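# Open the coffee maker lid fully, then let go

## Task

Swing the coffee maker's lid open until it is fully open, and finish with neither robot hand or arm in contact with the coffee maker.

## Robot and tools

Robot: two arms on a table. left_arm carries a left hand and sits at about y = +0.29 m; right_arm carries a right hand at about y = -0.28 m. Each hand has index, middle and ring fingers plus a thumb. A camera stand is fixed behind the arms. Loose objects may occasionally get nudged by outside forces.

Scene frame: origin at table-top height, midway between the nominal arm bases. +x points out over the table, +z up, +y toward the left arm. Reported end_effector_position (metres) and end_effector_quat_wxyz use this frame. Readings can be a few centimetres off, worse at long reach.

Hand point axes (right hand): +z runs along the straight fingers toward the tips; +x runs across the palm away from the thumb; +y points out of the back of the hand, so the palm face is at y = -0.062. On the left hand, +x points toward the thumb instead. A rigid mast near the wrist on the palm side can collide with things. The right arm's elbow sags, so the hand ends up lower than commanded; aim a little high.

execute_actions(actions, cameras): actions is a list of actions. Each action is a table of 1 to 15 rows, one row per 1/30 s step. A short table repeats its last row until 15 steps have passed. Every row holds exactly 48 numbers, each in [-1, 1], and covers both arms even if only one moves:
- 0-5: left_arm dx, dy, dz, rx, ry, rz
- 6-21: left hand's 16 hinge goals
- 22-23: left_gripper current_limit, speed
- 24-29: right_arm dx, dy, dz, rx, ry, rz
- 30-45: right hand's 16 hinge goals
- 46-47: right_gripper current_limit, speed

dx..rz form an offset, not a pose. It is measured in the axes of that arm's own Hand target, counted from the Hand target as it stood when the action began. Every row of one action counts from that same start, not from the row before it. Scale: 1.0 equals 0.6 m of travel or 180 degrees; rx, ry, rz together make one rotation vector. Sending the same offset again moves the hand further. All zeros re-requests the current target, which helps a hand that stopped short. The controller limits orientation to 40 degrees from the measured one per step. Tiny moves may not start. To stop pressing on something, command a target back past where the hand point is.

Hand numbers, in this order for each hand: index_abd, index_mcp, index_pip, index_dip, middle_abd, middle_mcp, middle_pip, middle_dip, ring_abd, ring_mcp, ring_pip, ring_dip, thumb_cmc, thumb_axl, thumb_mcp, thumb_ipl. Each number is an absolute goal angle, scaled linearly between the hinge's two stops. Below, each hinge gives degrees at +1 / -1, then the value where it is straight:
- _abd: +60 / -60, straight 0.00 (+ swings away from the thumb)
- _mcp: +128 / -18, straight -0.75 (+ bends toward the palm)
- _pip: +108 / -29, straight -0.58
- _dip: +117 / -21, straight -0.70
- thumb_cmc: +120 / -20, straight -0.71 (+ brings the thumb across the palm)
- thumb_axl: +140 / -27, straight -0.68
- thumb_mcp: +109 / -69, straight -0.23
- thumb_ipl: +108 / -77, straight -0.17

A zero here is a real goal, not "keep as is". To hold a hand unchanged, resend its hand_goal values, hand_current_limit and hand_speed.

current_limit maps -1 to +1 onto 0 to 550 mA, with a floor of 11 mA. A very low value may leave fingers too weak to lift. speed maps to (speed+1)/2 of 8.5 rad/s. Both start at +0.4 and -0.6 and keep their last written values. A motor drawing 495 mA or more for 5 s in total shuts down for 10 s, so avoid squeezing hard for long.

cameras: a list of names (cam_head_left, cam_head_right, cam_high, cam_low, cam_left_wrist, cam_right_wrist), or ["all"], or []. If left out, you get every camera for an empty action list and none otherwise. An unknown name makes the call invalid. An empty actions list just reports state and shows images.

Results per arm: Hand target (the commanded pose the next offset counts from), end_effector_position and quat, joint positions, velocities and torques, plus some mid-motion position samples. Per hand, each list follows the hinge order above: hand_goal, hand_measured, hand_current_ma, and hand_state. hand_state is one of: moving, goal (at rest near its goal), blocked (stopped short but still pushing) or overload (shut down). A hand stopping a few centimetres off its target is normal friction, not proof of contact. Lines for MOTOR HOT or OVER-TEMPERATURE FAULT warn of heat. Stretched-out, loaded or blocked arms heat up, and at 100 °C the arm goes limp for a while.

zoom_image(camera, region): enlarges a pixel box [x0, y0, x1, y1], with the origin at the top-left and at most 504 per side, from that camera's newest image.

finished_scene(scene): ends the current scene, given its number; this cannot be undone. Call it only once the lid is fully open and both hands are clear of the machine.

Typical order: look with the cameras, move a hand near the lid's front edge, hook or lift it with a finger, swing it up and back gently until it is fully open, pull the hand away, check the cameras, then finish. Avoid: fast hits or slams, hard pushes against the machine or table, knocking anything off the work area, the two hands touching or gripping each other, and dropping things or letting go of parts that are still moving.

Each tool is called as name(argument=value, ...) on one line, values as JSON.

## Session

execute_actions(actions=[])

Scene clock: 0.00 s.
left_arm: end_effector_position=(+0.3494, +0.3192, +0.3307) hand_goal=(+0.000, -0.754, -0.576, -0.696, +0.000, -0.754, -0.576, -0.696, +0.000, -0.754, -0.576, -0.696, -0.714, -0.678, -0.226, -0.168) hand_measured=(+0.000, -0.754, -0.576, -0.696, +0.000, -0.754, -0.576, -0.696, +0.000, -0.754, -0.576, -0.696, -0.714, -0.678, -0.226, -0.168) hand_current_ma=(+0, +0, +0, +0, +0, +0, +0, +0, +0, +0, +0, +0, +0, +0, +0, +0) hand_state=(goal, goal, goal, goal, goal, goal, goal, goal, goal, goal, goal, goal, goal, goal, goal, goal) hand_current_limit=0.40 hand_speed=-0.60 end_effector_quat_wxyz=(+0.557, +0.640, +0.157, +0.505) | right_arm: end_effector_position=(+0.0937, -0.5887, +0.2309) hand_goal=(+0.000, -0.754, -0.576, -0.696, +0.000, -0.754, -0.576, -0.696, +0.000, -0.754, -0.576, -0.696, -0.714, -0.678, -0.226, -0.168) hand_measured=(+0.000, -0.754, -0.576, -0.696, +0.000, -0.754, -0.576, -0.696, +0.000, -0.754, -0.576, -0.696, -0.714, -0.678, -0.226, -0.168) hand_current_ma=(+0, +0, +0, +0, +0, +0, +0, +0, +0, +0, +0, +0, +0, +0, +0, +0) hand_state=(goal, goal, goal, goal, goal, goal, goal, goal, goal, goal, goal, goal, goal, goal, goal, goal) hand_current_limit=0.40 hand_speed=-0.60 end_effector_quat_wxyz=(-0.045, +0.987, +0.072, +0.138)
Joint positions: left_arm=[0.588 1.229 0.238 1.343 1.183 0.167] | right_arm=[-1.347 0.999 0.896 -1.515 -0.287 0.084]
Joint velocities: within noise
Joint torques (N m): no reading
Motor temperatures (°C): left_arm=[25 31 29 30 27 28] | right_arm=[35 31 25 28 25 25]
Heat: left arm: hottest shoulder 31 °C; right arm: hottest waist 35 °C.
Hand target: left_arm +0.3515, +0.3207, +0.3358; +0.555, +0.640, +0.150, +0.510 | right_arm +0.0956, -0.5966, +0.2449; -0.029, +0.987, +0.074, +0.140

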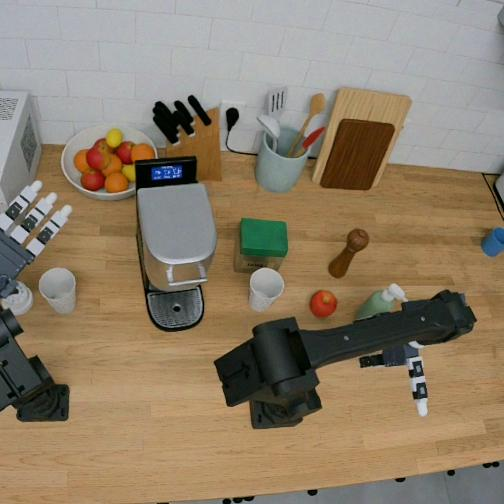

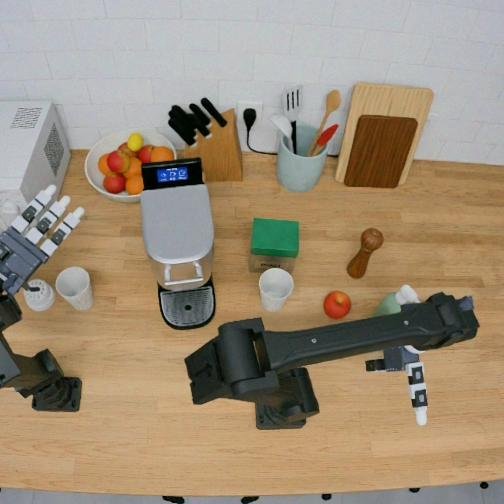

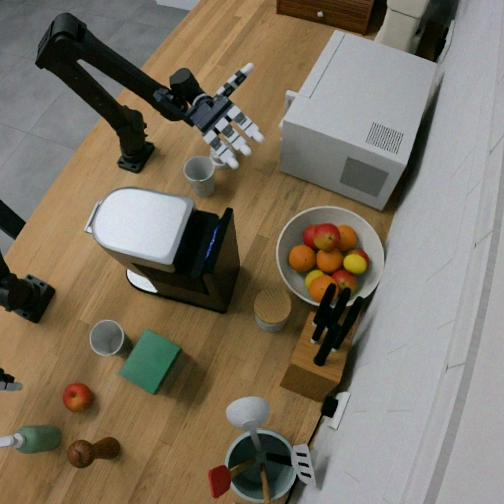

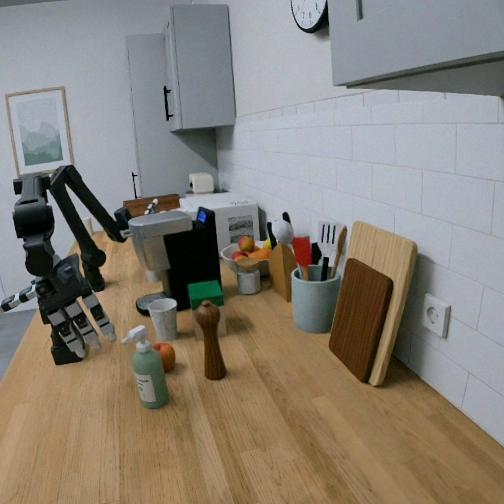

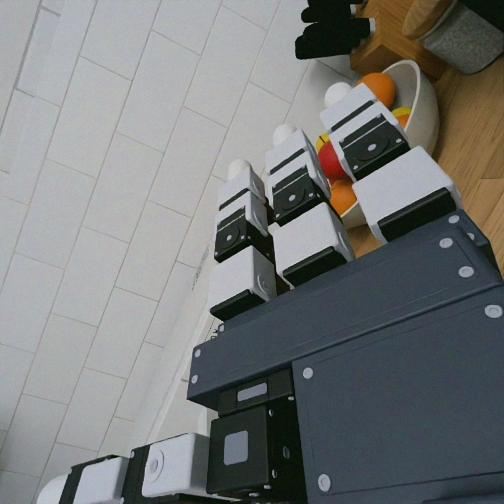

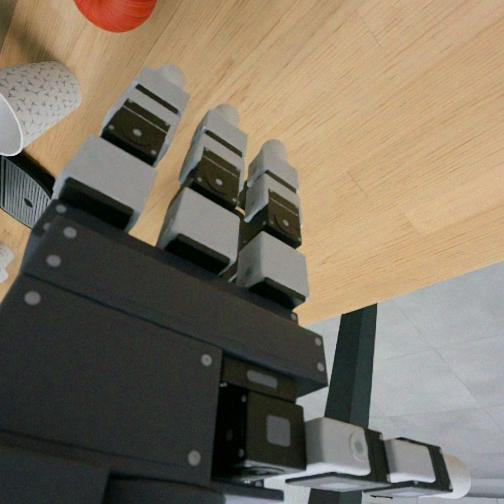

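zoom_image(camera="cam_head_left", region=[110, 140, 250, 340])

zoom_image(camera="cam_high", region=[60, 160, 260, 330])

zoom_image(camera="cam_low", region=[90, 180, 270, 340])

zoom_image(camera="cam_head_right", region=[110, 140, 250, 340])

Scaled by 2.520.

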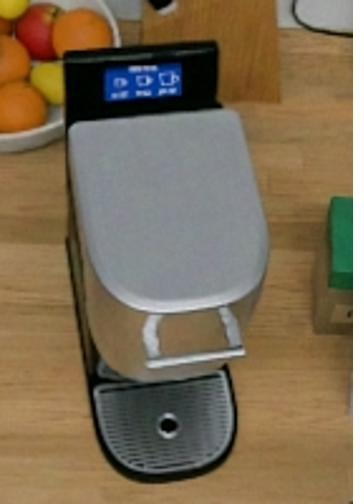

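Scaled by 2.520.

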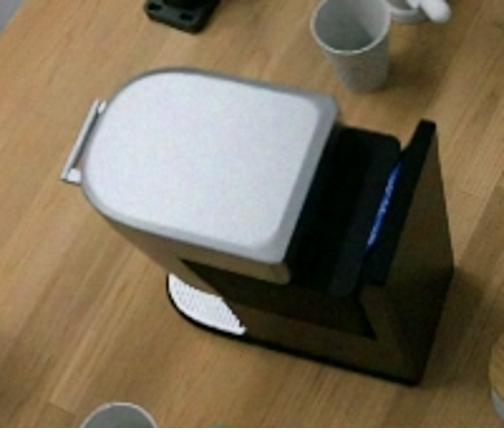

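Scaled by 2.800.

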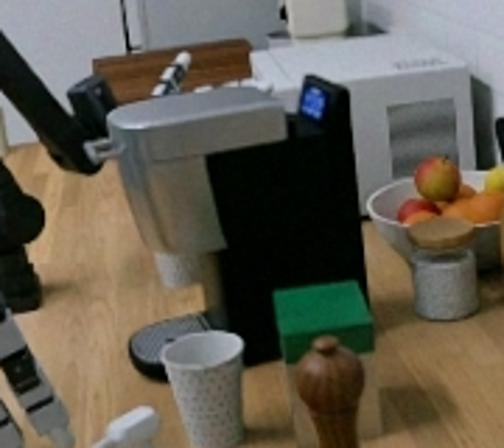

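Scaled by 2.520.

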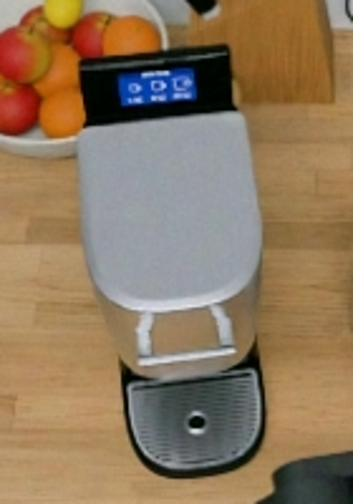

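execute_actions(actions=[[[-0.11,0.04,-0.025,0.0025,-0.075,-0.085,0,-0.754,-0.576,-0.696,0,-0.754,-0.576,-0.696,0,-0.754,-0.576,-0.696,-0.714,-0.678,-0.226,-0.168,0.4,-0.6,0,0,0,0,0,0,0,-0.754,-0.576,-0.696,0,-0.754,-0.576,-0.696,0,-0.754,-0.576,-0.696,-0.714,-0.678,-0.226,-0.168,0.4,-0.6]]], cameras=[])

Scene clock: 146.57 s.
left_arm: end_effector_position=(+0.3034, +0.2730, +0.3233) hand_goal=(+0.000, -0.754, -0.576, -0.696, +0.000, -0.754, -0.576, -0.696, +0.000, -0.754, -0.576, -0.696, -0.714, -0.678, -0.226, -0.168) hand_measured=(+0.000, -0.762, -0.576, -0.696, +0.000, -0.762, -0.576, -0.696, +0.000, -0.762, -0.576, -0.696, -0.720, -0.678, -0.226, -0.168) hand_current_ma=(+0, -3, +0, +0, +0, -2, +0, +0, +0, -3, +0, +0, -2, +0, +0, +0) hand_state=(goal, goal, goal, goal, goal, goal, goal, goal, goal, goal, goal, goal, goal, goal, goal, goal) hand_current_limit=0.40 hand_speed=-0.60 end_effector_quat_wxyz=(+0.631, +0.667, +0.165, +0.359) | right_arm: end_effector_position=(+0.0937, -0.5887, +0.2309) hand_goal=(+0.000, -0.754, -0.576, -0.696, +0.000, -0.754, -0.576, -0.696, +0.000, -0.754, -0.576, -0.696, -0.714, -0.678, -0.226, -0.168) hand_measured=(+0.000, -0.754, -0.576, -0.696, +0.000, -0.754, -0.576, -0.696, +0.000, -0.754, -0.576, -0.696, -0.714, -0.678, -0.224, -0.168) hand_current_ma=(+0, +0, +0, +0, +0, +0, +0, +0, +0, +0, +0, +0, +0, +0, +0, +0) hand_state=(goal, goal, goal, goal, goal, goal, goal, goal, goal, goal, goal, goal, goal, goal, goal, goal) hand_current_limit=0.40 hand_speed=-0.60 end_effector_quat_wxyz=(-0.045, +0.987, +0.072, +0.138)
Joint positions: left_arm=[0.577 0.98 0.126 1.183 1.402 -0.05] | right_arm=[-1.347 0.999 0.896 -1.515 -0.287 0.084]
Joint torques (N m): left_arm=[0.97 -3.19 5.96 1.03 -0.14 -0.07] | right_arm=[0.85 -4.72 10.54 0.09 -0.35 0.12]
Motor temperatures (°C): left_arm=[25 31 34 28 27 28] | right_arm=[34 29 44 27 24 25]
Heat: left arm: hottest elbow 34 °C; right arm: hottest elbow 44 °C.
Hand target: left_arm +0.3016, +0.2707, +0.3225; +0.629, +0.671, +0.170, +0.353 | right_arm +0.0956, -0.5966, +0.2449; -0.029, +0.987, +0.074, +0.140
Off the commanded pose: left_arm 0.003 m, 1 deg | right_arm 0.016 m, 2 deg.
Step readings (end_effector_position of left_arm | right_arm):
0: (+0.3494, +0.3192, +0.3307) | (+0.0937, -0.5887, +0.2309)
1: (+0.3491, +0.3187, +0.3306) | (+0.0937, -0.5887, +0.2309)
2: (+0.3465, +0.3148, +0.3293) | (+0.0937, -0.5887, +0.2309)
4: (+0.3363, +0.3035, +0.3262) | (+0.0937, -0.5887, +0.2309)
8: (+0.3081, +0.2771, +0.3203) | (+0.0937, -0.5887, +0.2309)
15: (+0.3017, +0.2719, +0.3237) | (+0.0937, -0.5887, +0.2309)
No camera images: "cameras" was empty.

execute_actions(actions=[[[-0.1287,0.0297,0.0139,-0.0082,-0.160,-0.0857,0,-0.754,-0.576,-0.696,0,-0.754,-0.576,-0.696,0,-0.754,-0.576,-0.696,-0.714,-0.678,-0.226,-0.168,0.4,-0.6,0,0,0,0,0,0,0,-0.754,-0.576,-0.696,0,-0.754,-0.576,-0.696,0,-0.754,-0.576,-0.696,-0.714,-0.678,-0.226,-0.168,0.4,-0.6]]], cameras=["cam_head_left","cam_high"])

Scene clock: 179.90 s.
left_arm: end_effector_position=(+0.2534, +0.2128, +0.3203) hand_goal=(+0.000, -0.754, -0.576, -0.696, +0.000, -0.754, -0.576, -0.696, +0.000, -0.754, -0.576, -0.696, -0.714, -0.678, -0.226, -0.168) hand_measured=(+0.000, -0.762, -0.576, -0.696, +0.000, -0.762, -0.576, -0.696, +0.000, -0.762, -0.576, -0.696, -0.722, -0.678, -0.226, -0.168) hand_current_ma=(+0, -3, +0, +0, +0, -3, +0, +0, +0, -3, +0, +0, -2, +0, +0, +0) hand_state=(goal, goal, goal, goal, goal, goal, goal, goal, goal, goal, goal, goal, goal, goal, goal, goal) hand_current_limit=0.40 hand_speed=-0.60 end_effector_quat_wxyz=(+0.683, +0.687, +0.168, +0.182) | right_arm: end_effector_position=(+0.0937, -0.5887, +0.2309) hand_goal=(+0.000, -0.754, -0.576, -0.696, +0.000, -0.754, -0.576, -0.696, +0.000, -0.754, -0.576, -0.696, -0.714, -0.678, -0.226, -0.168) hand_measured=(+0.000, -0.754, -0.576, -0.696, +0.000, -0.754, -0.576, -0.696, +0.000, -0.754, -0.576, -0.696, -0.714, -0.678, -0.224, -0.168) hand_current_ma=(+0, +0, +0, +0, +0, +0, +0, +0, +0, +0, +0, +0, +0, +0, +0, +0) hand_state=(goal, goal, goal, goal, goal, goal, goal, goal, goal, goal, goal, goal, goal, goal, goal, goal) hand_current_limit=0.40 hand_speed=-0.60 end_effector_quat_wxyz=(-0.045, +0.987, +0.072, +0.138)
Joint positions: left_arm=[0.48 0.632 0.028 1.105 1.573 -0.48] | right_arm=[-1.347 0.999 0.896 -1.515 -0.287 0.084]
Joint torques (N m): left_arm=[0.15 -0.03 7.32 0.8 -0.37 -0.03] | right_arm=[0.79 -4.72 10.52 0.09 -0.36 0.11]
Heat: left arm: hottest elbow 34 °C; right arm: hottest elbow 45 °C.
Hand target: left_arm +0.2500, +0.2101, +0.3199; +0.701, +0.701, +0.092, +0.091 | right_arm +0.0956, -0.5966, +0.2449; -0.029, +0.987, +0.074, +0.140
Off the commanded pose: left_arm 0.004 m, 14 deg | right_arm 0.016 m, 2 deg.
joint sent to its limit (left arm) — joint 5 (wrist yaw), upper limit. The joint targets are off in orientation, not in position.
Step readings (end_effector_position of left_arm | right_arm):
0: (+0.3034, +0.2730, +0.3233) | (+0.0937, -0.5887, +0.2309)
1: (+0.3026, +0.2721, +0.3230) | (+0.0937, -0.5887, +0.2309)
2: (+0.2996, +0.2680, +0.3218) | (+0.0937, -0.5887, +0.2309)
4: (+0.2856, +0.2520, +0.3196) | (+0.0937, -0.5887, +0.2309)
8: (+0.2545, +0.2192, +0.3161) | (+0.0937, -0.5887, +0.2309)
15: (+0.2486, +0.2104, +0.3211) | (+0.0937, -0.5887, +0.2309)
Images, in order (width x height): cam_head_left 504x504, cam_high 504x504.

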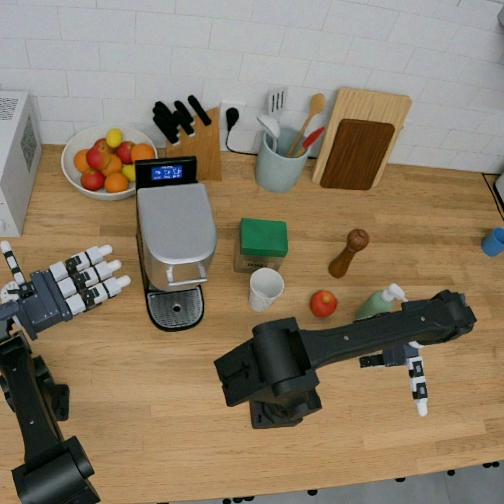

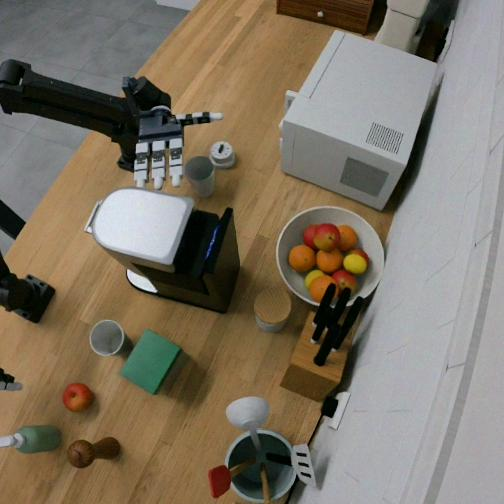

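execute_actions(actions=[[[-0.062,0.0083,0.062,0,-0.0416,0,0,-0.754,-0.576,-0.696,0,-0.754,-0.576,-0.696,0,-0.754,-0.576,-0.696,-0.714,-0.678,-0.226,-0.168,0.4,-0.6,0,0,0,0,0,0,0,-0.754,-0.576,-0.696,0,-0.754,-0.576,-0.696,0,-0.754,-0.576,-0.696,-0.714,-0.678,-0.226,-0.168,0.4,-0.6]]], cameras=["cam_head_left","cam_head_right","cam_high"])

Scene clock: 218.03 s.
left_arm: end_effector_position=(+0.2534, +0.2128, +0.3203) hand_goal=(+0.000, -0.754, -0.576, -0.696, +0.000, -0.754, -0.576, -0.696, +0.000, -0.754, -0.576, -0.696, -0.714, -0.678, -0.226, -0.168) hand_measured=(+0.000, -0.762, -0.576, -0.696, +0.000, -0.762, -0.576, -0.696, +0.000, -0.762, -0.576, -0.696, -0.722, -0.678, -0.226, -0.168) hand_current_ma=(+0, -3, +0, +0, +0, -3, +0, +0, +0, -3, +0, +0, -2, +0, +0, +0) hand_state=(goal, goal, goal, goal, goal, goal, goal, goal, goal, goal, goal, goal, goal, goal, goal, goal) hand_current_limit=0.40 hand_speed=-0.60 end_effector_quat_wxyz=(+0.683, +0.687, +0.168, +0.182) | right_arm: end_effector_position=(+0.0937, -0.5887, +0.2309) hand_goal=(+0.000, -0.754, -0.576, -0.696, +0.000, -0.754, -0.576, -0.696, +0.000, -0.754, -0.576, -0.696, -0.714, -0.678, -0.226, -0.168) hand_measured=(+0.000, -0.754, -0.576, -0.696, +0.000, -0.754, -0.576, -0.696, +0.000, -0.754, -0.576, -0.696, -0.714, -0.678, -0.224, -0.168) hand_current_ma=(+0, +0, +0, +0, +0, +0, +0, +0, +0, +0, +0, +0, +0, +0, +0, +0) hand_state=(goal, goal, goal, goal, goal, goal, goal, goal, goal, goal, goal, goal, goal, goal, goal, goal) hand_current_limit=0.40 hand_speed=-0.60 end_effector_quat_wxyz=(-0.045, +0.987, +0.072, +0.138)
Joint positions: left_arm=[0.48 0.632 0.028 1.105 1.573 -0.481] | right_arm=[-1.347 0.999 0.896 -1.515 -0.287 0.084]
Joint torques (N m): left_arm=[1.49 1.14 7.57 1.02 -0.54 0.05] | right_arm=[0.85 -4.72 10.54 0.09 -0.36 0.11]
Heat: left arm: hottest elbow 36 °C; right arm: hottest elbow 45 °C.
Hand target: left_arm +0.2534, +0.2128, +0.3203; +0.683, +0.687, +0.168, +0.182 (last step not sent: back at the drive's target) | right_arm +0.0956, -0.5966, +0.2449; -0.029, +0.987, +0.074, +0.140
Off the commanded pose: left_arm 0.057 m, 21 deg | right_arm 0.016 m, 2 deg.
Step readings (end_effector_position of left_arm | right_arm):
0: (+0.2534, +0.2128, +0.3203) | (+0.0937, -0.5887, +0.2309)
1: (+0.2534, +0.2128, +0.3203) | (+0.0937, -0.5887, +0.2309) HELD (not all sent) left_arm
2: (+0.2534, +0.2128, +0.3203) | (+0.0937, -0.5887, +0.2309) HELD (not all sent) left_arm
4: (+0.2534, +0.2128, +0.3203) | (+0.0937, -0.5887, +0.2309) HELD (not all sent) left_arm
8: (+0.2534, +0.2128, +0.3203) | (+0.0937, -0.5887, +0.2309) HELD (not all sent) left_arm
15: (+0.2534, +0.2128, +0.3203) | (+0.0937, -0.5887, +0.2309) HELD (not all sent) left_arm
HELD (not all sent) left_arm: steps 1 to 15.
pose unreachable (left arm): on one or more control steps of this call, first in action 0 (counted from 0), this arm could not follow its commanded pose, so it was not sent that pose on those steps. It may still have moved: this result reports where it is.
cause: moving toward the commanded pose would bring two parts of the arm too close to each other (joints 2 (shoulder) and 3 (elbow) lie between them).
Images, in order (width x height): cam_head_left 504x504, cam_head_right 504x504, cam_high 504x504.

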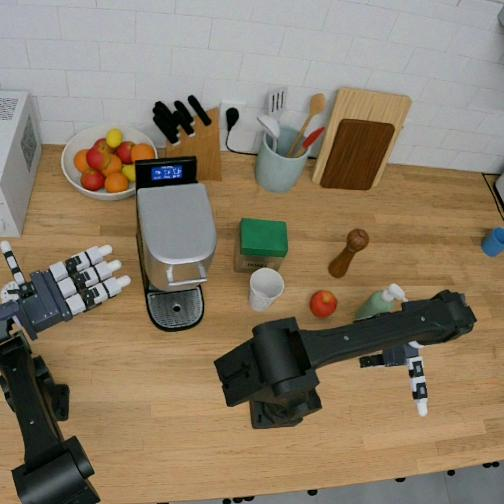

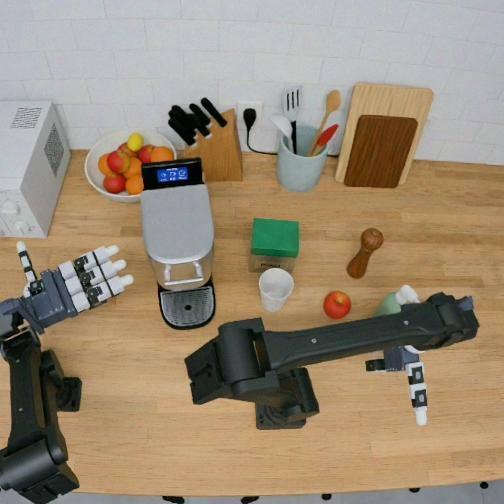

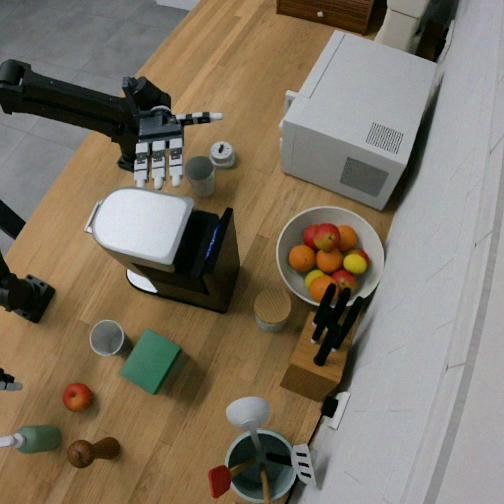

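execute_actions(actions=[[[-0.029,0.0917,0.0212,0,0,0,0,-0.754,-0.576,-0.696,0,-0.754,-0.576,-0.696,0,-0.754,-0.576,-0.696,-0.714,-0.678,-0.226,-0.168,0.4,-0.6,0,0,0,0,0,0,0,-0.754,-0.576,-0.696,0,-0.754,-0.576,-0.696,0,-0.754,-0.576,-0.696,-0.714,-0.678,-0.226,-0.168,0.4,-0.6]],[[-0.0547,0,0.0652,0,-0.103,0,0,-0.754,-0.576,-0.696,0,-0.754,-0.576,-0.696,0,-0.754,-0.576,-0.696,-0.714,-0.678,-0.226,-0.168,0.4,-0.6,0,0,0,0,0,0,0,-0.754,-0.576,-0.696,0,-0.754,-0.576,-0.696,0,-0.754,-0.576,-0.696,-0.714,-0.678,-0.226,-0.168,0.4,-0.6]]], cameras=["cam_head_left","cam_head_right","cam_high"])

Scene clock: 286.23 s.
left_arm: end_effector_position=(+0.2305, +0.1483, +0.3496) hand_goal=(+0.000, -0.754, -0.576, -0.696, +0.000, -0.754, -0.576, -0.696, +0.000, -0.754, -0.576, -0.696, -0.714, -0.678, -0.226, -0.168) hand_measured=(+0.000, -0.766, -0.578, -0.696, +0.000, -0.764, -0.576, -0.696, +0.000, -0.764, -0.576, -0.696, -0.722, -0.678, -0.226, -0.168) hand_current_ma=(+0, -5, +0, +0, +0, -3, +0, +0, +0, -3, +0, +0, -3, +0, +0, +0) hand_state=(goal, goal, goal, goal, goal, goal, goal, goal, goal, goal, goal, goal, goal, goal, goal, goal) hand_current_limit=0.40 hand_speed=-0.60 end_effector_quat_wxyz=(+0.706, +0.702, +0.078, +0.047) | right_arm: end_effector_position=(+0.0937, -0.5887, +0.2309) hand_goal=(+0.000, -0.754, -0.576, -0.696, +0.000, -0.754, -0.576, -0.696, +0.000, -0.754, -0.576, -0.696, -0.714, -0.678, -0.226, -0.168) hand_measured=(+0.000, -0.754, -0.576, -0.696, +0.000, -0.754, -0.576, -0.696, +0.000, -0.754, -0.576, -0.696, -0.714, -0.678, -0.224, -0.168) hand_current_ma=(+0, +0, +0, +0, +0, +0, +0, +0, +0, +0, +0, +0, +0, +0, +0, +0) hand_state=(goal, goal, goal, goal, goal, goal, goal, goal, goal, goal, goal, goal, goal, goal, goal, goal) hand_current_limit=0.40 hand_speed=-0.60 end_effector_quat_wxyz=(-0.045, +0.987, +0.072, +0.138)
Joint positions: left_arm=[0.151 0.579 0.1 1.043 1.567 -0.61] | right_arm=[-1.347 0.999 0.896 -1.515 -0.287 0.084]
Joint torques (N m): left_arm=[0.09 1.9 12.19 1.31 -0.75 0.12] | right_arm=[0.85 -4.78 10.52 0.1 -0.36 0.12]
Heat: left arm: hottest elbow 38 °C; right arm: hottest elbow 46 °C.
Hand target: left_arm +0.2333, +0.1426, +0.3741; +0.701, +0.708, +0.056, +0.069 | right_arm +0.0956, -0.5966, +0.2449; -0.029, +0.987, +0.074, +0.140
Off the commanded pose: left_arm 0.025 m, 4 deg | right_arm 0.016 m, 2 deg.
Step readings (end_effector_position of left_arm | right_arm):
0: (+0.2534, +0.2128, +0.3203) | (+0.0937, -0.5887, +0.2309)
1: (+0.2535, +0.2129, +0.3204) | (+0.0937, -0.5887, +0.2309)
2: (+0.2535, +0.2130, +0.3216) | (+0.0937, -0.5887, +0.2309)
4: (+0.2502, +0.2103, +0.3283) | (+0.0937, -0.5887, +0.2309)
8: (+0.2337, +0.1966, +0.3441) | (+0.0937, -0.5887, +0.2309)
15: (+0.2381, +0.1974, +0.3499) | (+0.0937, -0.5887, +0.2309)
16: (+0.2387, +0.1974, +0.3498) | (+0.0937, -0.5887, +0.2309)
17: (+0.2379, +0.1953, +0.3498) | (+0.0937, -0.5887, +0.2309)
19: (+0.2325, +0.1845, +0.3495) | (+0.0937, -0.5887, +0.2309)
23: (+0.2213, +0.1613, +0.3492) | (+0.0937, -0.5887, +0.2309)
30: (+0.2301, +0.1511, +0.3493) | (+0.0937, -0.5887, +0.2309)
Images, in order (width x height): cam_head_left 504x504, cam_head_right 504x504, cam_high 504x504.

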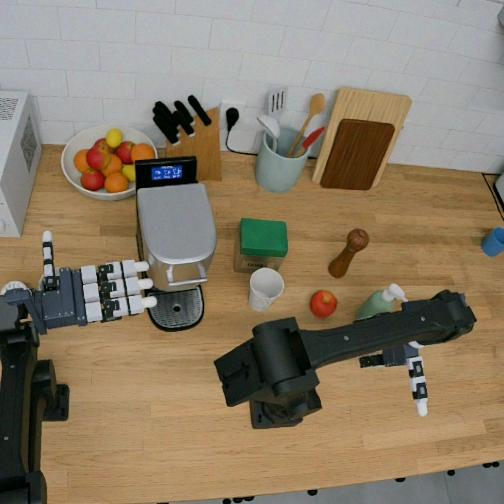

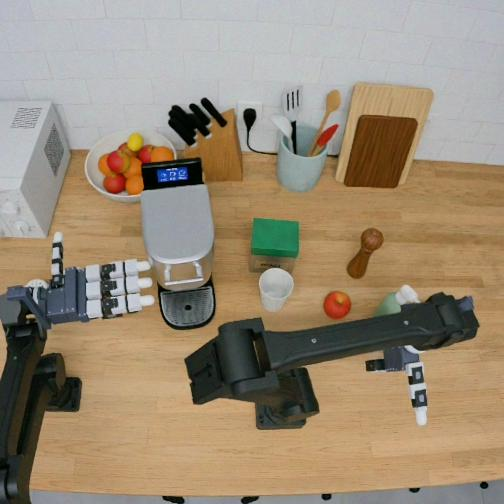

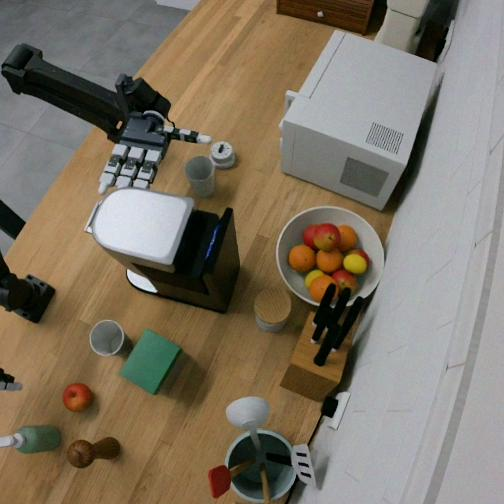

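execute_actions(actions=[[[-0.0517,-0.04,0.0205,0,-0.0556,0,0,-0.754,-0.576,-0.696,0,-0.754,-0.576,-0.696,0,-0.754,-0.576,-0.696,-0.714,-0.678,-0.226,-0.168,0.4,-0.6,0,0,0,0,0,0,0,-0.754,-0.576,-0.696,0,-0.754,-0.576,-0.696,0,-0.754,-0.576,-0.696,-0.714,-0.678,-0.226,-0.168,0.4,-0.6]]], cameras=["cam_head_left","cam_low","cam_high"])

Scene clock: 305.00 s.
left_arm: end_effector_position=(+0.2073, +0.1269, +0.3514) hand_goal=(+0.000, -0.754, -0.576, -0.696, +0.000, -0.754, -0.576, -0.696, +0.000, -0.754, -0.576, -0.696, -0.714, -0.678, -0.226, -0.168) hand_measured=(+0.004, -0.772, -0.580, -0.696, +0.000, -0.764, -0.576, -0.696, +0.000, -0.764, -0.576, -0.696, -0.722, -0.678, -0.226, -0.168) hand_current_ma=(+0, -10, -1, +0, +0, -3, +0, +0, +0, -3, +0, +0, -3, +0, +0, +0) hand_state=(goal, goal, goal, goal, goal, goal, goal, goal, goal, goal, goal, goal, goal, goal, goal, goal) hand_current_limit=0.40 hand_speed=-0.60 end_effector_quat_wxyz=(+0.706, +0.708, +0.016, +0.028) | right_arm: end_effector_position=(+0.0937, -0.5887, +0.2309) hand_goal=(+0.000, -0.754, -0.576, -0.696, +0.000, -0.754, -0.576, -0.696, +0.000, -0.754, -0.576, -0.696, -0.714, -0.678, -0.226, -0.168) hand_measured=(+0.000, -0.754, -0.576, -0.696, +0.000, -0.754, -0.576, -0.696, +0.000, -0.754, -0.576, -0.696, -0.714, -0.678, -0.224, -0.168) hand_current_ma=(+0, +0, +0, +0, +0, +0, +0, +0, +0, +0, +0, +0, +0, +0, +0, +0) hand_state=(goal, goal, goal, goal, goal, goal, goal, goal, goal, goal, goal, goal, goal, goal, goal, goal) hand_current_limit=0.40 hand_speed=-0.60 end_effector_quat_wxyz=(-0.045, +0.987, +0.072, +0.138)
Joint positions: left_arm=[0.043 0.579 0.1 1.059 1.574 -0.563] | right_arm=[-1.347 0.999 0.896 -1.515 -0.287 0.084]
Joint torques (N m): left_arm=[-0.21 1.73 7.97 1.21 -0.52 0.09] | right_arm=[0.85 -4.72 10.54 0.09 -0.36 0.12]
Motor temperatures (°C): left_arm=[25 29 40 27 27 27] | right_arm=[33 29 47 25 23 24]
Heat: left arm: hottest elbow 40 °C; right arm: hottest elbow 47 °C.
Hand target: left_arm +0.2053, +0.1253, +0.3495; +0.703, +0.711, -0.005, +0.007 | right_arm +0.0956, -0.5966, +0.2449; -0.029, +0.987, +0.074, +0.140
Off the commanded pose: left_arm 0.003 m, 4 deg | right_arm 0.016 m, 2 deg.
joint sent to its limit (left arm) — joint 5 (wrist yaw), upper limit. The joint targets still meet the commanded pose.
Step readings (end_effector_position of left_arm | right_arm):
0: (+0.2304, +0.1483, +0.3497) | (+0.0937, -0.5887, +0.2309)
1: (+0.2303, +0.1482, +0.3497) | (+0.0937, -0.5887, +0.2309)
2: (+0.2297, +0.1475, +0.3498) | (+0.0937, -0.5887, +0.2309)
4: (+0.2272, +0.1447, +0.3506) | (+0.0937, -0.5887, +0.2309)
8: (+0.2187, +0.1364, +0.3513) | (+0.0937, -0.5887, +0.2309)
15: (+0.2095, +0.1283, +0.3512) | (+0.0937, -0.5887, +0.2309)
Images, in order (width x height): cam_head_left 504x504, cam_high 504x504, cam_low 504x504.

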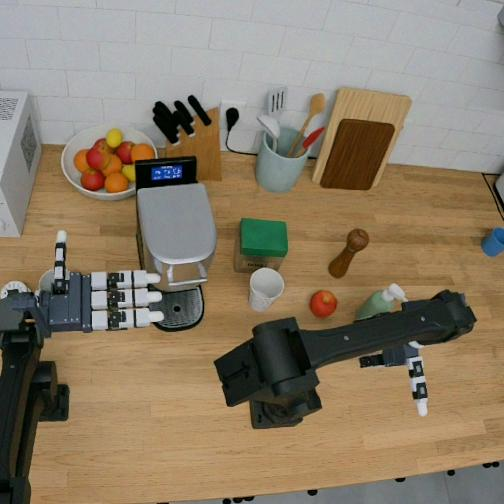

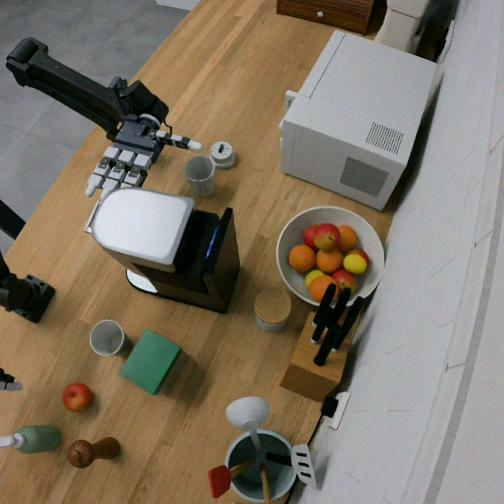

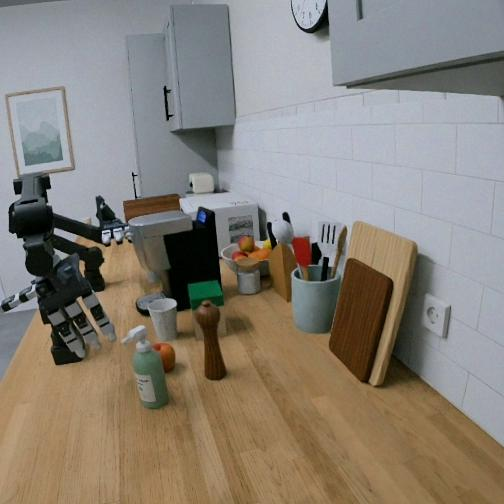

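zoom_image(camera="cam_low", region=[80, 190, 230, 320])

zoom_image(camera="cam_head_left", region=[60, 220, 220, 340])

zoom_image(camera="cam_high", region=[60, 100, 220, 260])

Scaled by 3.360.

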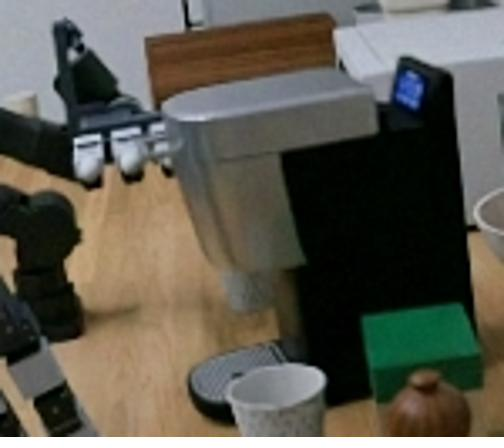

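Scaled by 3.150.

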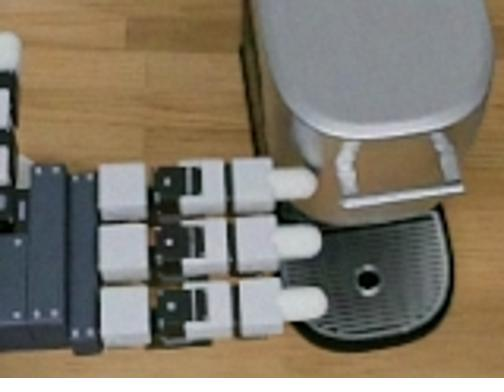

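Scaled by 3.150.

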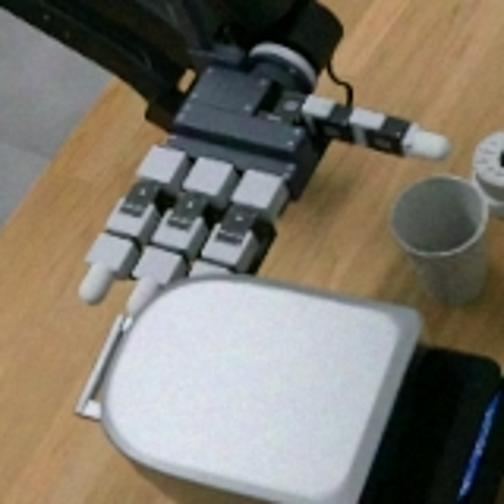

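zoom_image(camera="cam_low", region=[95, 205, 155, 260])

zoom_image(camera="cam_head_left", region=[140, 250, 220, 310])

Scaled by 8.400.

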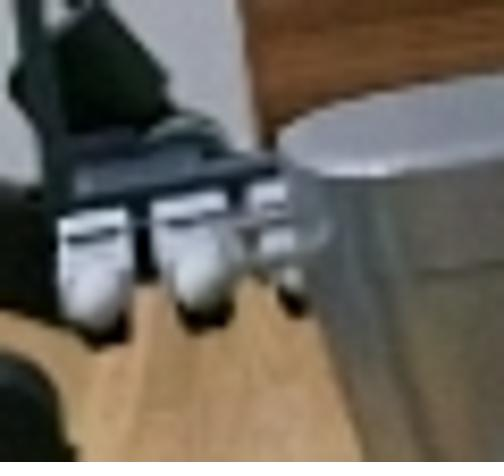

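Scaled by 6.300.

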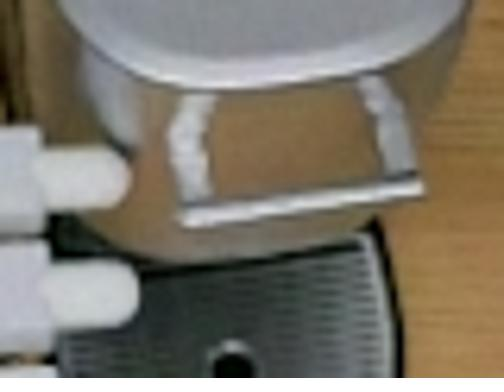

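execute_actions(actions=[[[-0.0305,0,0.05,0,0,0,0,-0.754,-0.576,-0.696,0,-0.754,-0.576,-0.696,0,-0.754,-0.576,-0.696,-0.714,-0.678,-0.226,-0.168,0.4,-0.6,0,0,0,0,0,0,0,-0.754,-0.576,-0.696,0,-0.754,-0.576,-0.696,0,-0.754,-0.576,-0.696,-0.714,-0.678,-0.226,-0.168,0.4,-0.6]],[[0,0,0.0922,0,0,0,0,-0.754,-0.576,-0.696,0,-0.754,-0.576,-0.696,0,-0.754,-0.576,-0.696,-0.714,-0.678,-0.226,-0.168,0.4,-0.6,0,0,0,0,0,0,0,-0.754,-0.576,-0.696,0,-0.754,-0.576,-0.696,0,-0.754,-0.576,-0.696,-0.714,-0.678,-0.226,-0.168,0.4,-0.6]]], cameras=["all"])

zoom_image(camera="cam_low", region=[95, 205, 155, 260])

zoom_image(camera="cam_head_left", region=[120, 240, 220, 320])

Scene clock: 370.33 s.
left_arm: end_effector_position=(+0.1872, +0.0452, +0.3250) hand_goal=(+0.000, -0.754, -0.576, -0.696, +0.000, -0.754, -0.576, -0.696, +0.000, -0.754, -0.576, -0.696, -0.714, -0.678, -0.226, -0.168) hand_measured=(+0.002, -0.772, -0.580, -0.696, +0.000, -0.764, -0.576, -0.696, +0.000, -0.764, -0.576, -0.696, -0.722, -0.678, -0.226, -0.168) hand_current_ma=(+0, -10, -1, +0, +0, -4, +0, +0, +0, -3, +0, +0, -3, +0, +0, +0) hand_state=(goal, goal, goal, goal, goal, goal, goal, goal, goal, goal, goal, goal, goal, goal, goal, goal) hand_current_limit=0.40 hand_speed=-0.60 end_effector_quat_wxyz=(+0.724, +0.689, -0.005, -0.018) | right_arm: end_effector_position=(+0.0937, -0.5887, +0.2309) hand_goal=(+0.000, -0.754, -0.576, -0.696, +0.000, -0.754, -0.576, -0.696, +0.000, -0.754, -0.576, -0.696, -0.714, -0.678, -0.226, -0.168) hand_measured=(+0.000, -0.754, -0.576, -0.696, +0.000, -0.754, -0.576, -0.696, +0.000, -0.754, -0.576, -0.696, -0.714, -0.678, -0.224, -0.168) hand_current_ma=(+0, +0, +0, +0, +0, +0, +0, +0, +0, +0, +0, +0, +0, +0, +0, +0) hand_state=(goal, goal, goal, goal, goal, goal, goal, goal, goal, goal, goal, goal, goal, goal, goal, goal) hand_current_limit=0.40 hand_speed=-0.60 end_effector_quat_wxyz=(-0.045, +0.987, +0.072, +0.138)
Joint positions: left_arm=[-0.523 0.594 0.097 0.607 1.1 -0.117] | right_arm=[-1.347 0.999 0.896 -1.515 -0.287 0.084]
Joint torques (N m): left_arm=[0.15 -0.56 11.9 1.46 -0.18 0.11] | right_arm=[0.85 -4.72 10.51 0.09 -0.36 0.12]
Heat: left arm: hottest elbow 38 °C; right arm: hottest elbow 48 °C.
Hand target: left_arm +0.1873, +0.0400, +0.3483; +0.703, +0.711, -0.005, +0.007 | right_arm +0.0956, -0.5966, +0.2449; -0.029, +0.987, +0.074, +0.140
Off the commanded pose: left_arm 0.024 m, 5 deg | right_arm 0.016 m, 2 deg.
Step readings (end_effector_position of left_arm | right_arm):
0: (+0.2073, +0.1269, +0.3514) | (+0.0937, -0.5887, +0.2309)
1: (+0.2072, +0.1268, +0.3515) | (+0.0937, -0.5887, +0.2309)
2: (+0.2069, +0.1260, +0.3521) | (+0.0937, -0.5887, +0.2309)
4: (+0.2029, +0.1205, +0.3539) | (+0.0937, -0.5887, +0.2309)
8: (+0.1900, +0.1076, +0.3551) | (+0.0937, -0.5887, +0.2309)
15: (+0.1887, +0.1000, +0.3530) | (+0.0937, -0.5887, +0.2309)
16: (+0.1900, +0.0998, +0.3527) | (+0.0937, -0.5887, +0.2309)
17: (+0.1915, +0.0985, +0.3533) | (+0.0937, -0.5887, +0.2309)
19: (+0.1914, +0.0889, +0.3513) | (+0.0937, -0.5887, +0.2309)
23: (+0.1876, +0.0634, +0.3388) | (+0.0937, -0.5887, +0.2309)
30: (+0.1935, +0.0456, +0.3259) | (+0.0937, -0.5887, +0.2309)
camera_calibration:
cam_left_wrist: T_world_to_cam=[[-0.79689, 0.0141543, -0.603959, 0.30816], [0.46553, 0.651548, -0.598971, 0.0377396], [0.385031, -0.758475, -0.525801, 0.258779], [0, 0, 0, 1]] pos_world=[0.128363, 0.167326, 0.344787]

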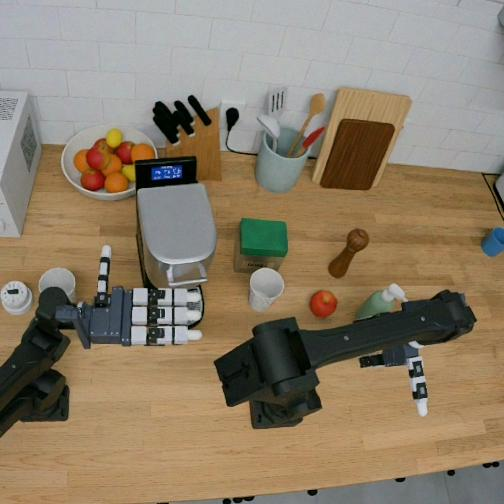

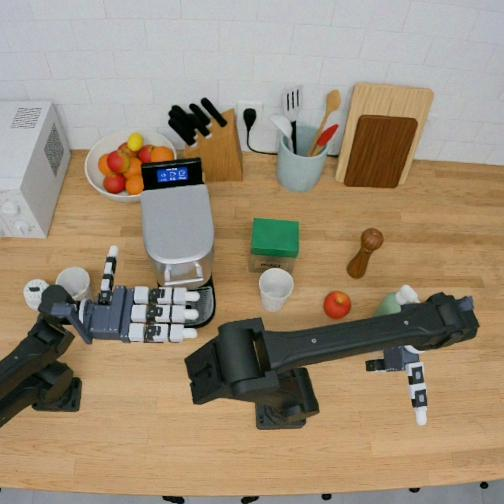

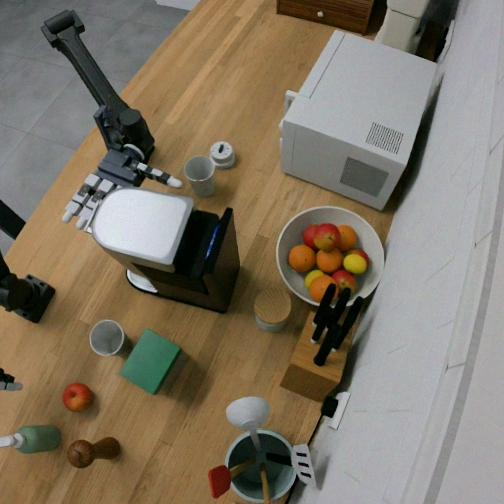

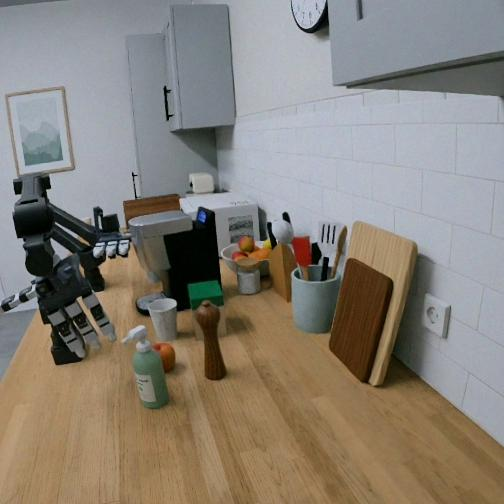

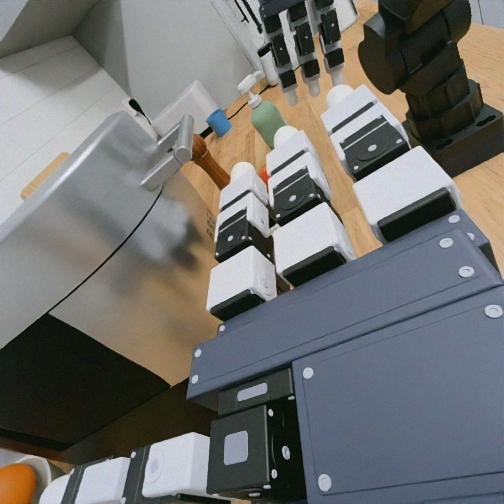

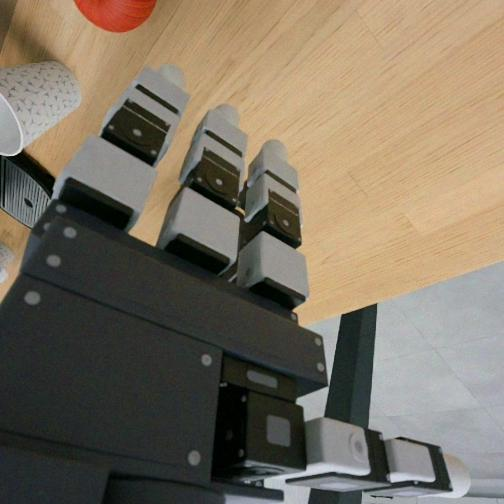

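Scaled by 8.400.

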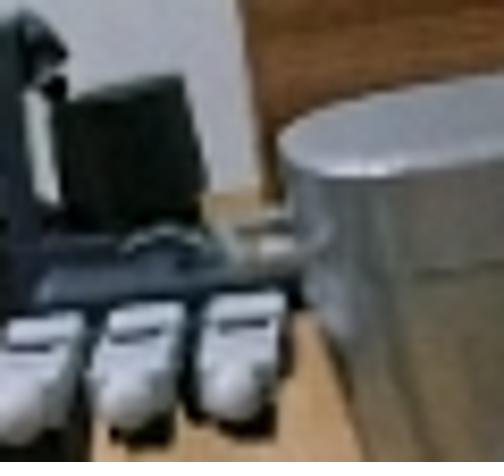

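Scaled by 5.040.

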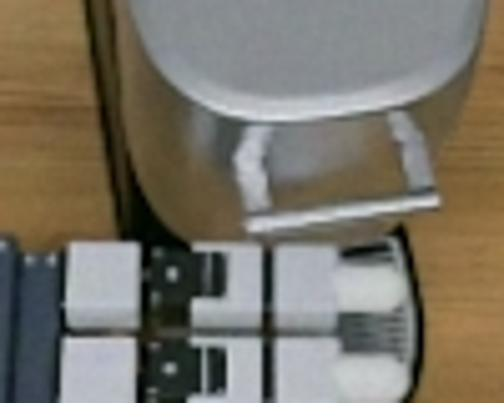

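execute_actions(actions=[[[0.0142,0.05,0,0,0,0,0,-0.754,-0.576,-0.696,0,-0.754,-0.576,-0.696,0,-0.754,-0.576,-0.696,-0.714,-0.678,-0.226,-0.168,0.7,-0.6,0,0,0,0,0,0,0,-0.754,-0.576,-0.696,0,-0.754,-0.576,-0.696,0,-0.754,-0.576,-0.696,-0.714,-0.678,-0.226,-0.168,0.4,-0.6]]], cameras=["cam_low","cam_head_left","cam_left_wrist"])

zoom_image(camera="cam_low", region=[95, 205, 155, 260])

zoom_image(camera="cam_head_left", region=[120, 240, 220, 320])

Scene clock: 384.53 s.
left_arm: end_effector_position=(+0.1914, +0.0389, +0.3420) hand_goal=(+0.000, -0.754, -0.576, -0.696, +0.000, -0.754, -0.576, -0.696, +0.000, -0.754, -0.576, -0.696, -0.714, -0.678, -0.226, -0.168) hand_measured=(+0.002, -0.772, -0.580, -0.696, +0.000, -0.764, -0.576, -0.696, +0.000, -0.764, -0.576, -0.696, -0.722, -0.678, -0.226, -0.168) hand_current_ma=(+0, -10, -1, +0, +0, -4, +0, +0, +0, -3, +0, +0, -3, +0, +0, +0) hand_state=(goal, goal, goal, goal, goal, goal, goal, goal, goal, goal, goal, goal, goal, goal, goal, goal) hand_current_limit=0.70 hand_speed=-0.60 end_effector_quat_wxyz=(+0.695, +0.719, +0.011, -0.022) | right_arm: end_effector_position=(+0.0937, -0.5887, +0.2309) hand_goal=(+0.000, -0.754, -0.576, -0.696, +0.000, -0.754, -0.576, -0.696, +0.000, -0.754, -0.576, -0.696, -0.714, -0.678, -0.226, -0.168) hand_measured=(+0.000, -0.754, -0.576, -0.696, +0.000, -0.754, -0.576, -0.696, +0.000, -0.754, -0.576, -0.696, -0.714, -0.678, -0.224, -0.168) hand_current_ma=(+0, +0, +0, +0, +0, +0, +0, +0, +0, +0, +0, +0, +0, +0, +0, +0) hand_state=(goal, goal, goal, goal, goal, goal, goal, goal, goal, goal, goal, goal, goal, goal, goal, goal) hand_current_limit=0.40 hand_speed=-0.60 end_effector_quat_wxyz=(-0.045, +0.987, +0.072, +0.138)
Joint positions: left_arm=[-0.523 0.449 0.201 0.177 1.085 0.016] | right_arm=[-1.347 0.999 0.896 -1.515 -0.287 0.084]
Joint torques (N m): left_arm=[2.32 -0.09 14.3 1.51 0.01 0.1] | right_arm=[0.79 -4.66 10.52 0.1 -0.36 0.11]
Heat: left arm: hottest elbow 43 °C; right arm: hottest elbow 48 °C.
Hand target: left_arm +0.1953, +0.0397, +0.3786; +0.703, +0.711, -0.005, +0.007 | right_arm +0.0956, -0.5966, +0.2449; -0.029, +0.987, +0.074, +0.140
Off the commanded pose: left_arm 0.037 m, 4 deg | right_arm 0.016 m, 2 deg.
Step readings (end_effector_position of left_arm | right_arm):
0: (+0.1872, +0.0452, +0.3250) | (+0.0937, -0.5887, +0.2309)
1: (+0.1873, +0.0451, +0.3246) | (+0.0937, -0.5887, +0.2309)
2: (+0.1882, +0.0445, +0.3243) | (+0.0937, -0.5887, +0.2309)
4: (+0.1900, +0.0435, +0.3247) | (+0.0937, -0.5887, +0.2309)
8: (+0.1883, +0.0439, +0.3381) | (+0.0937, -0.5887, +0.2309)
15: (+0.1910, +0.0407, +0.3479) | (+0.0937, -0.5887, +0.2309)
camera_calibration:
cam_left_wrist: T_world_to_cam=[[-0.813026, 0.0503574, -0.580045, 0.315364], [0.438957, 0.707512, -0.553845, 0.0375906], [0.382499, -0.704905, -0.597331, 0.284214], [0, 0, 0, 1]] pos_world=[0.131187, 0.157867, 0.373514]
Images, in order (width x height): cam_head_left 504x504, cam_low 504x504, cam_left_wrist 504x504.

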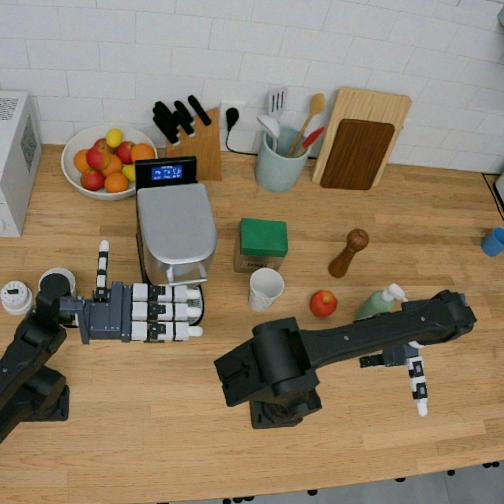

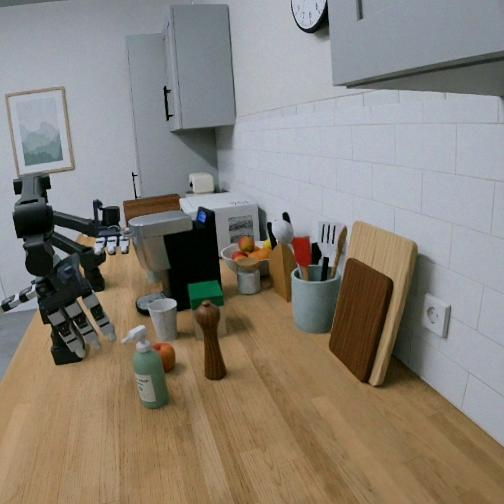

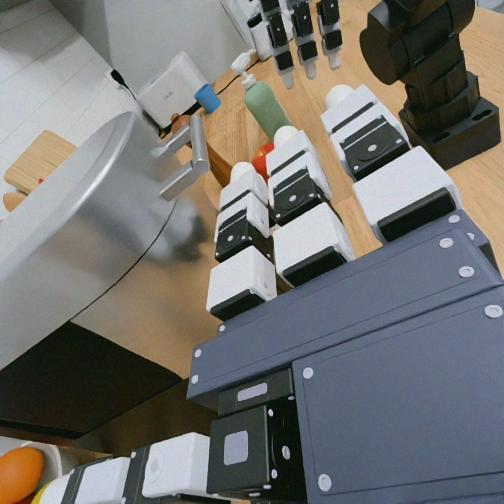

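Scaled by 8.400.

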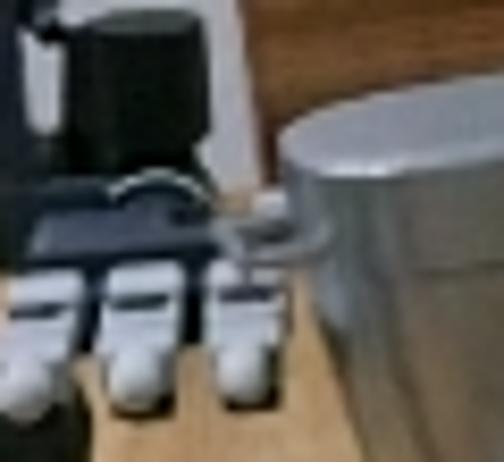

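Scaled by 5.040.

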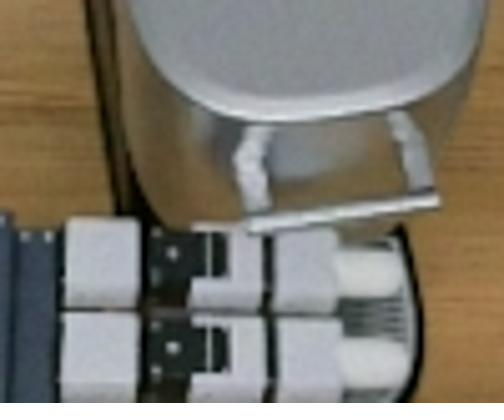

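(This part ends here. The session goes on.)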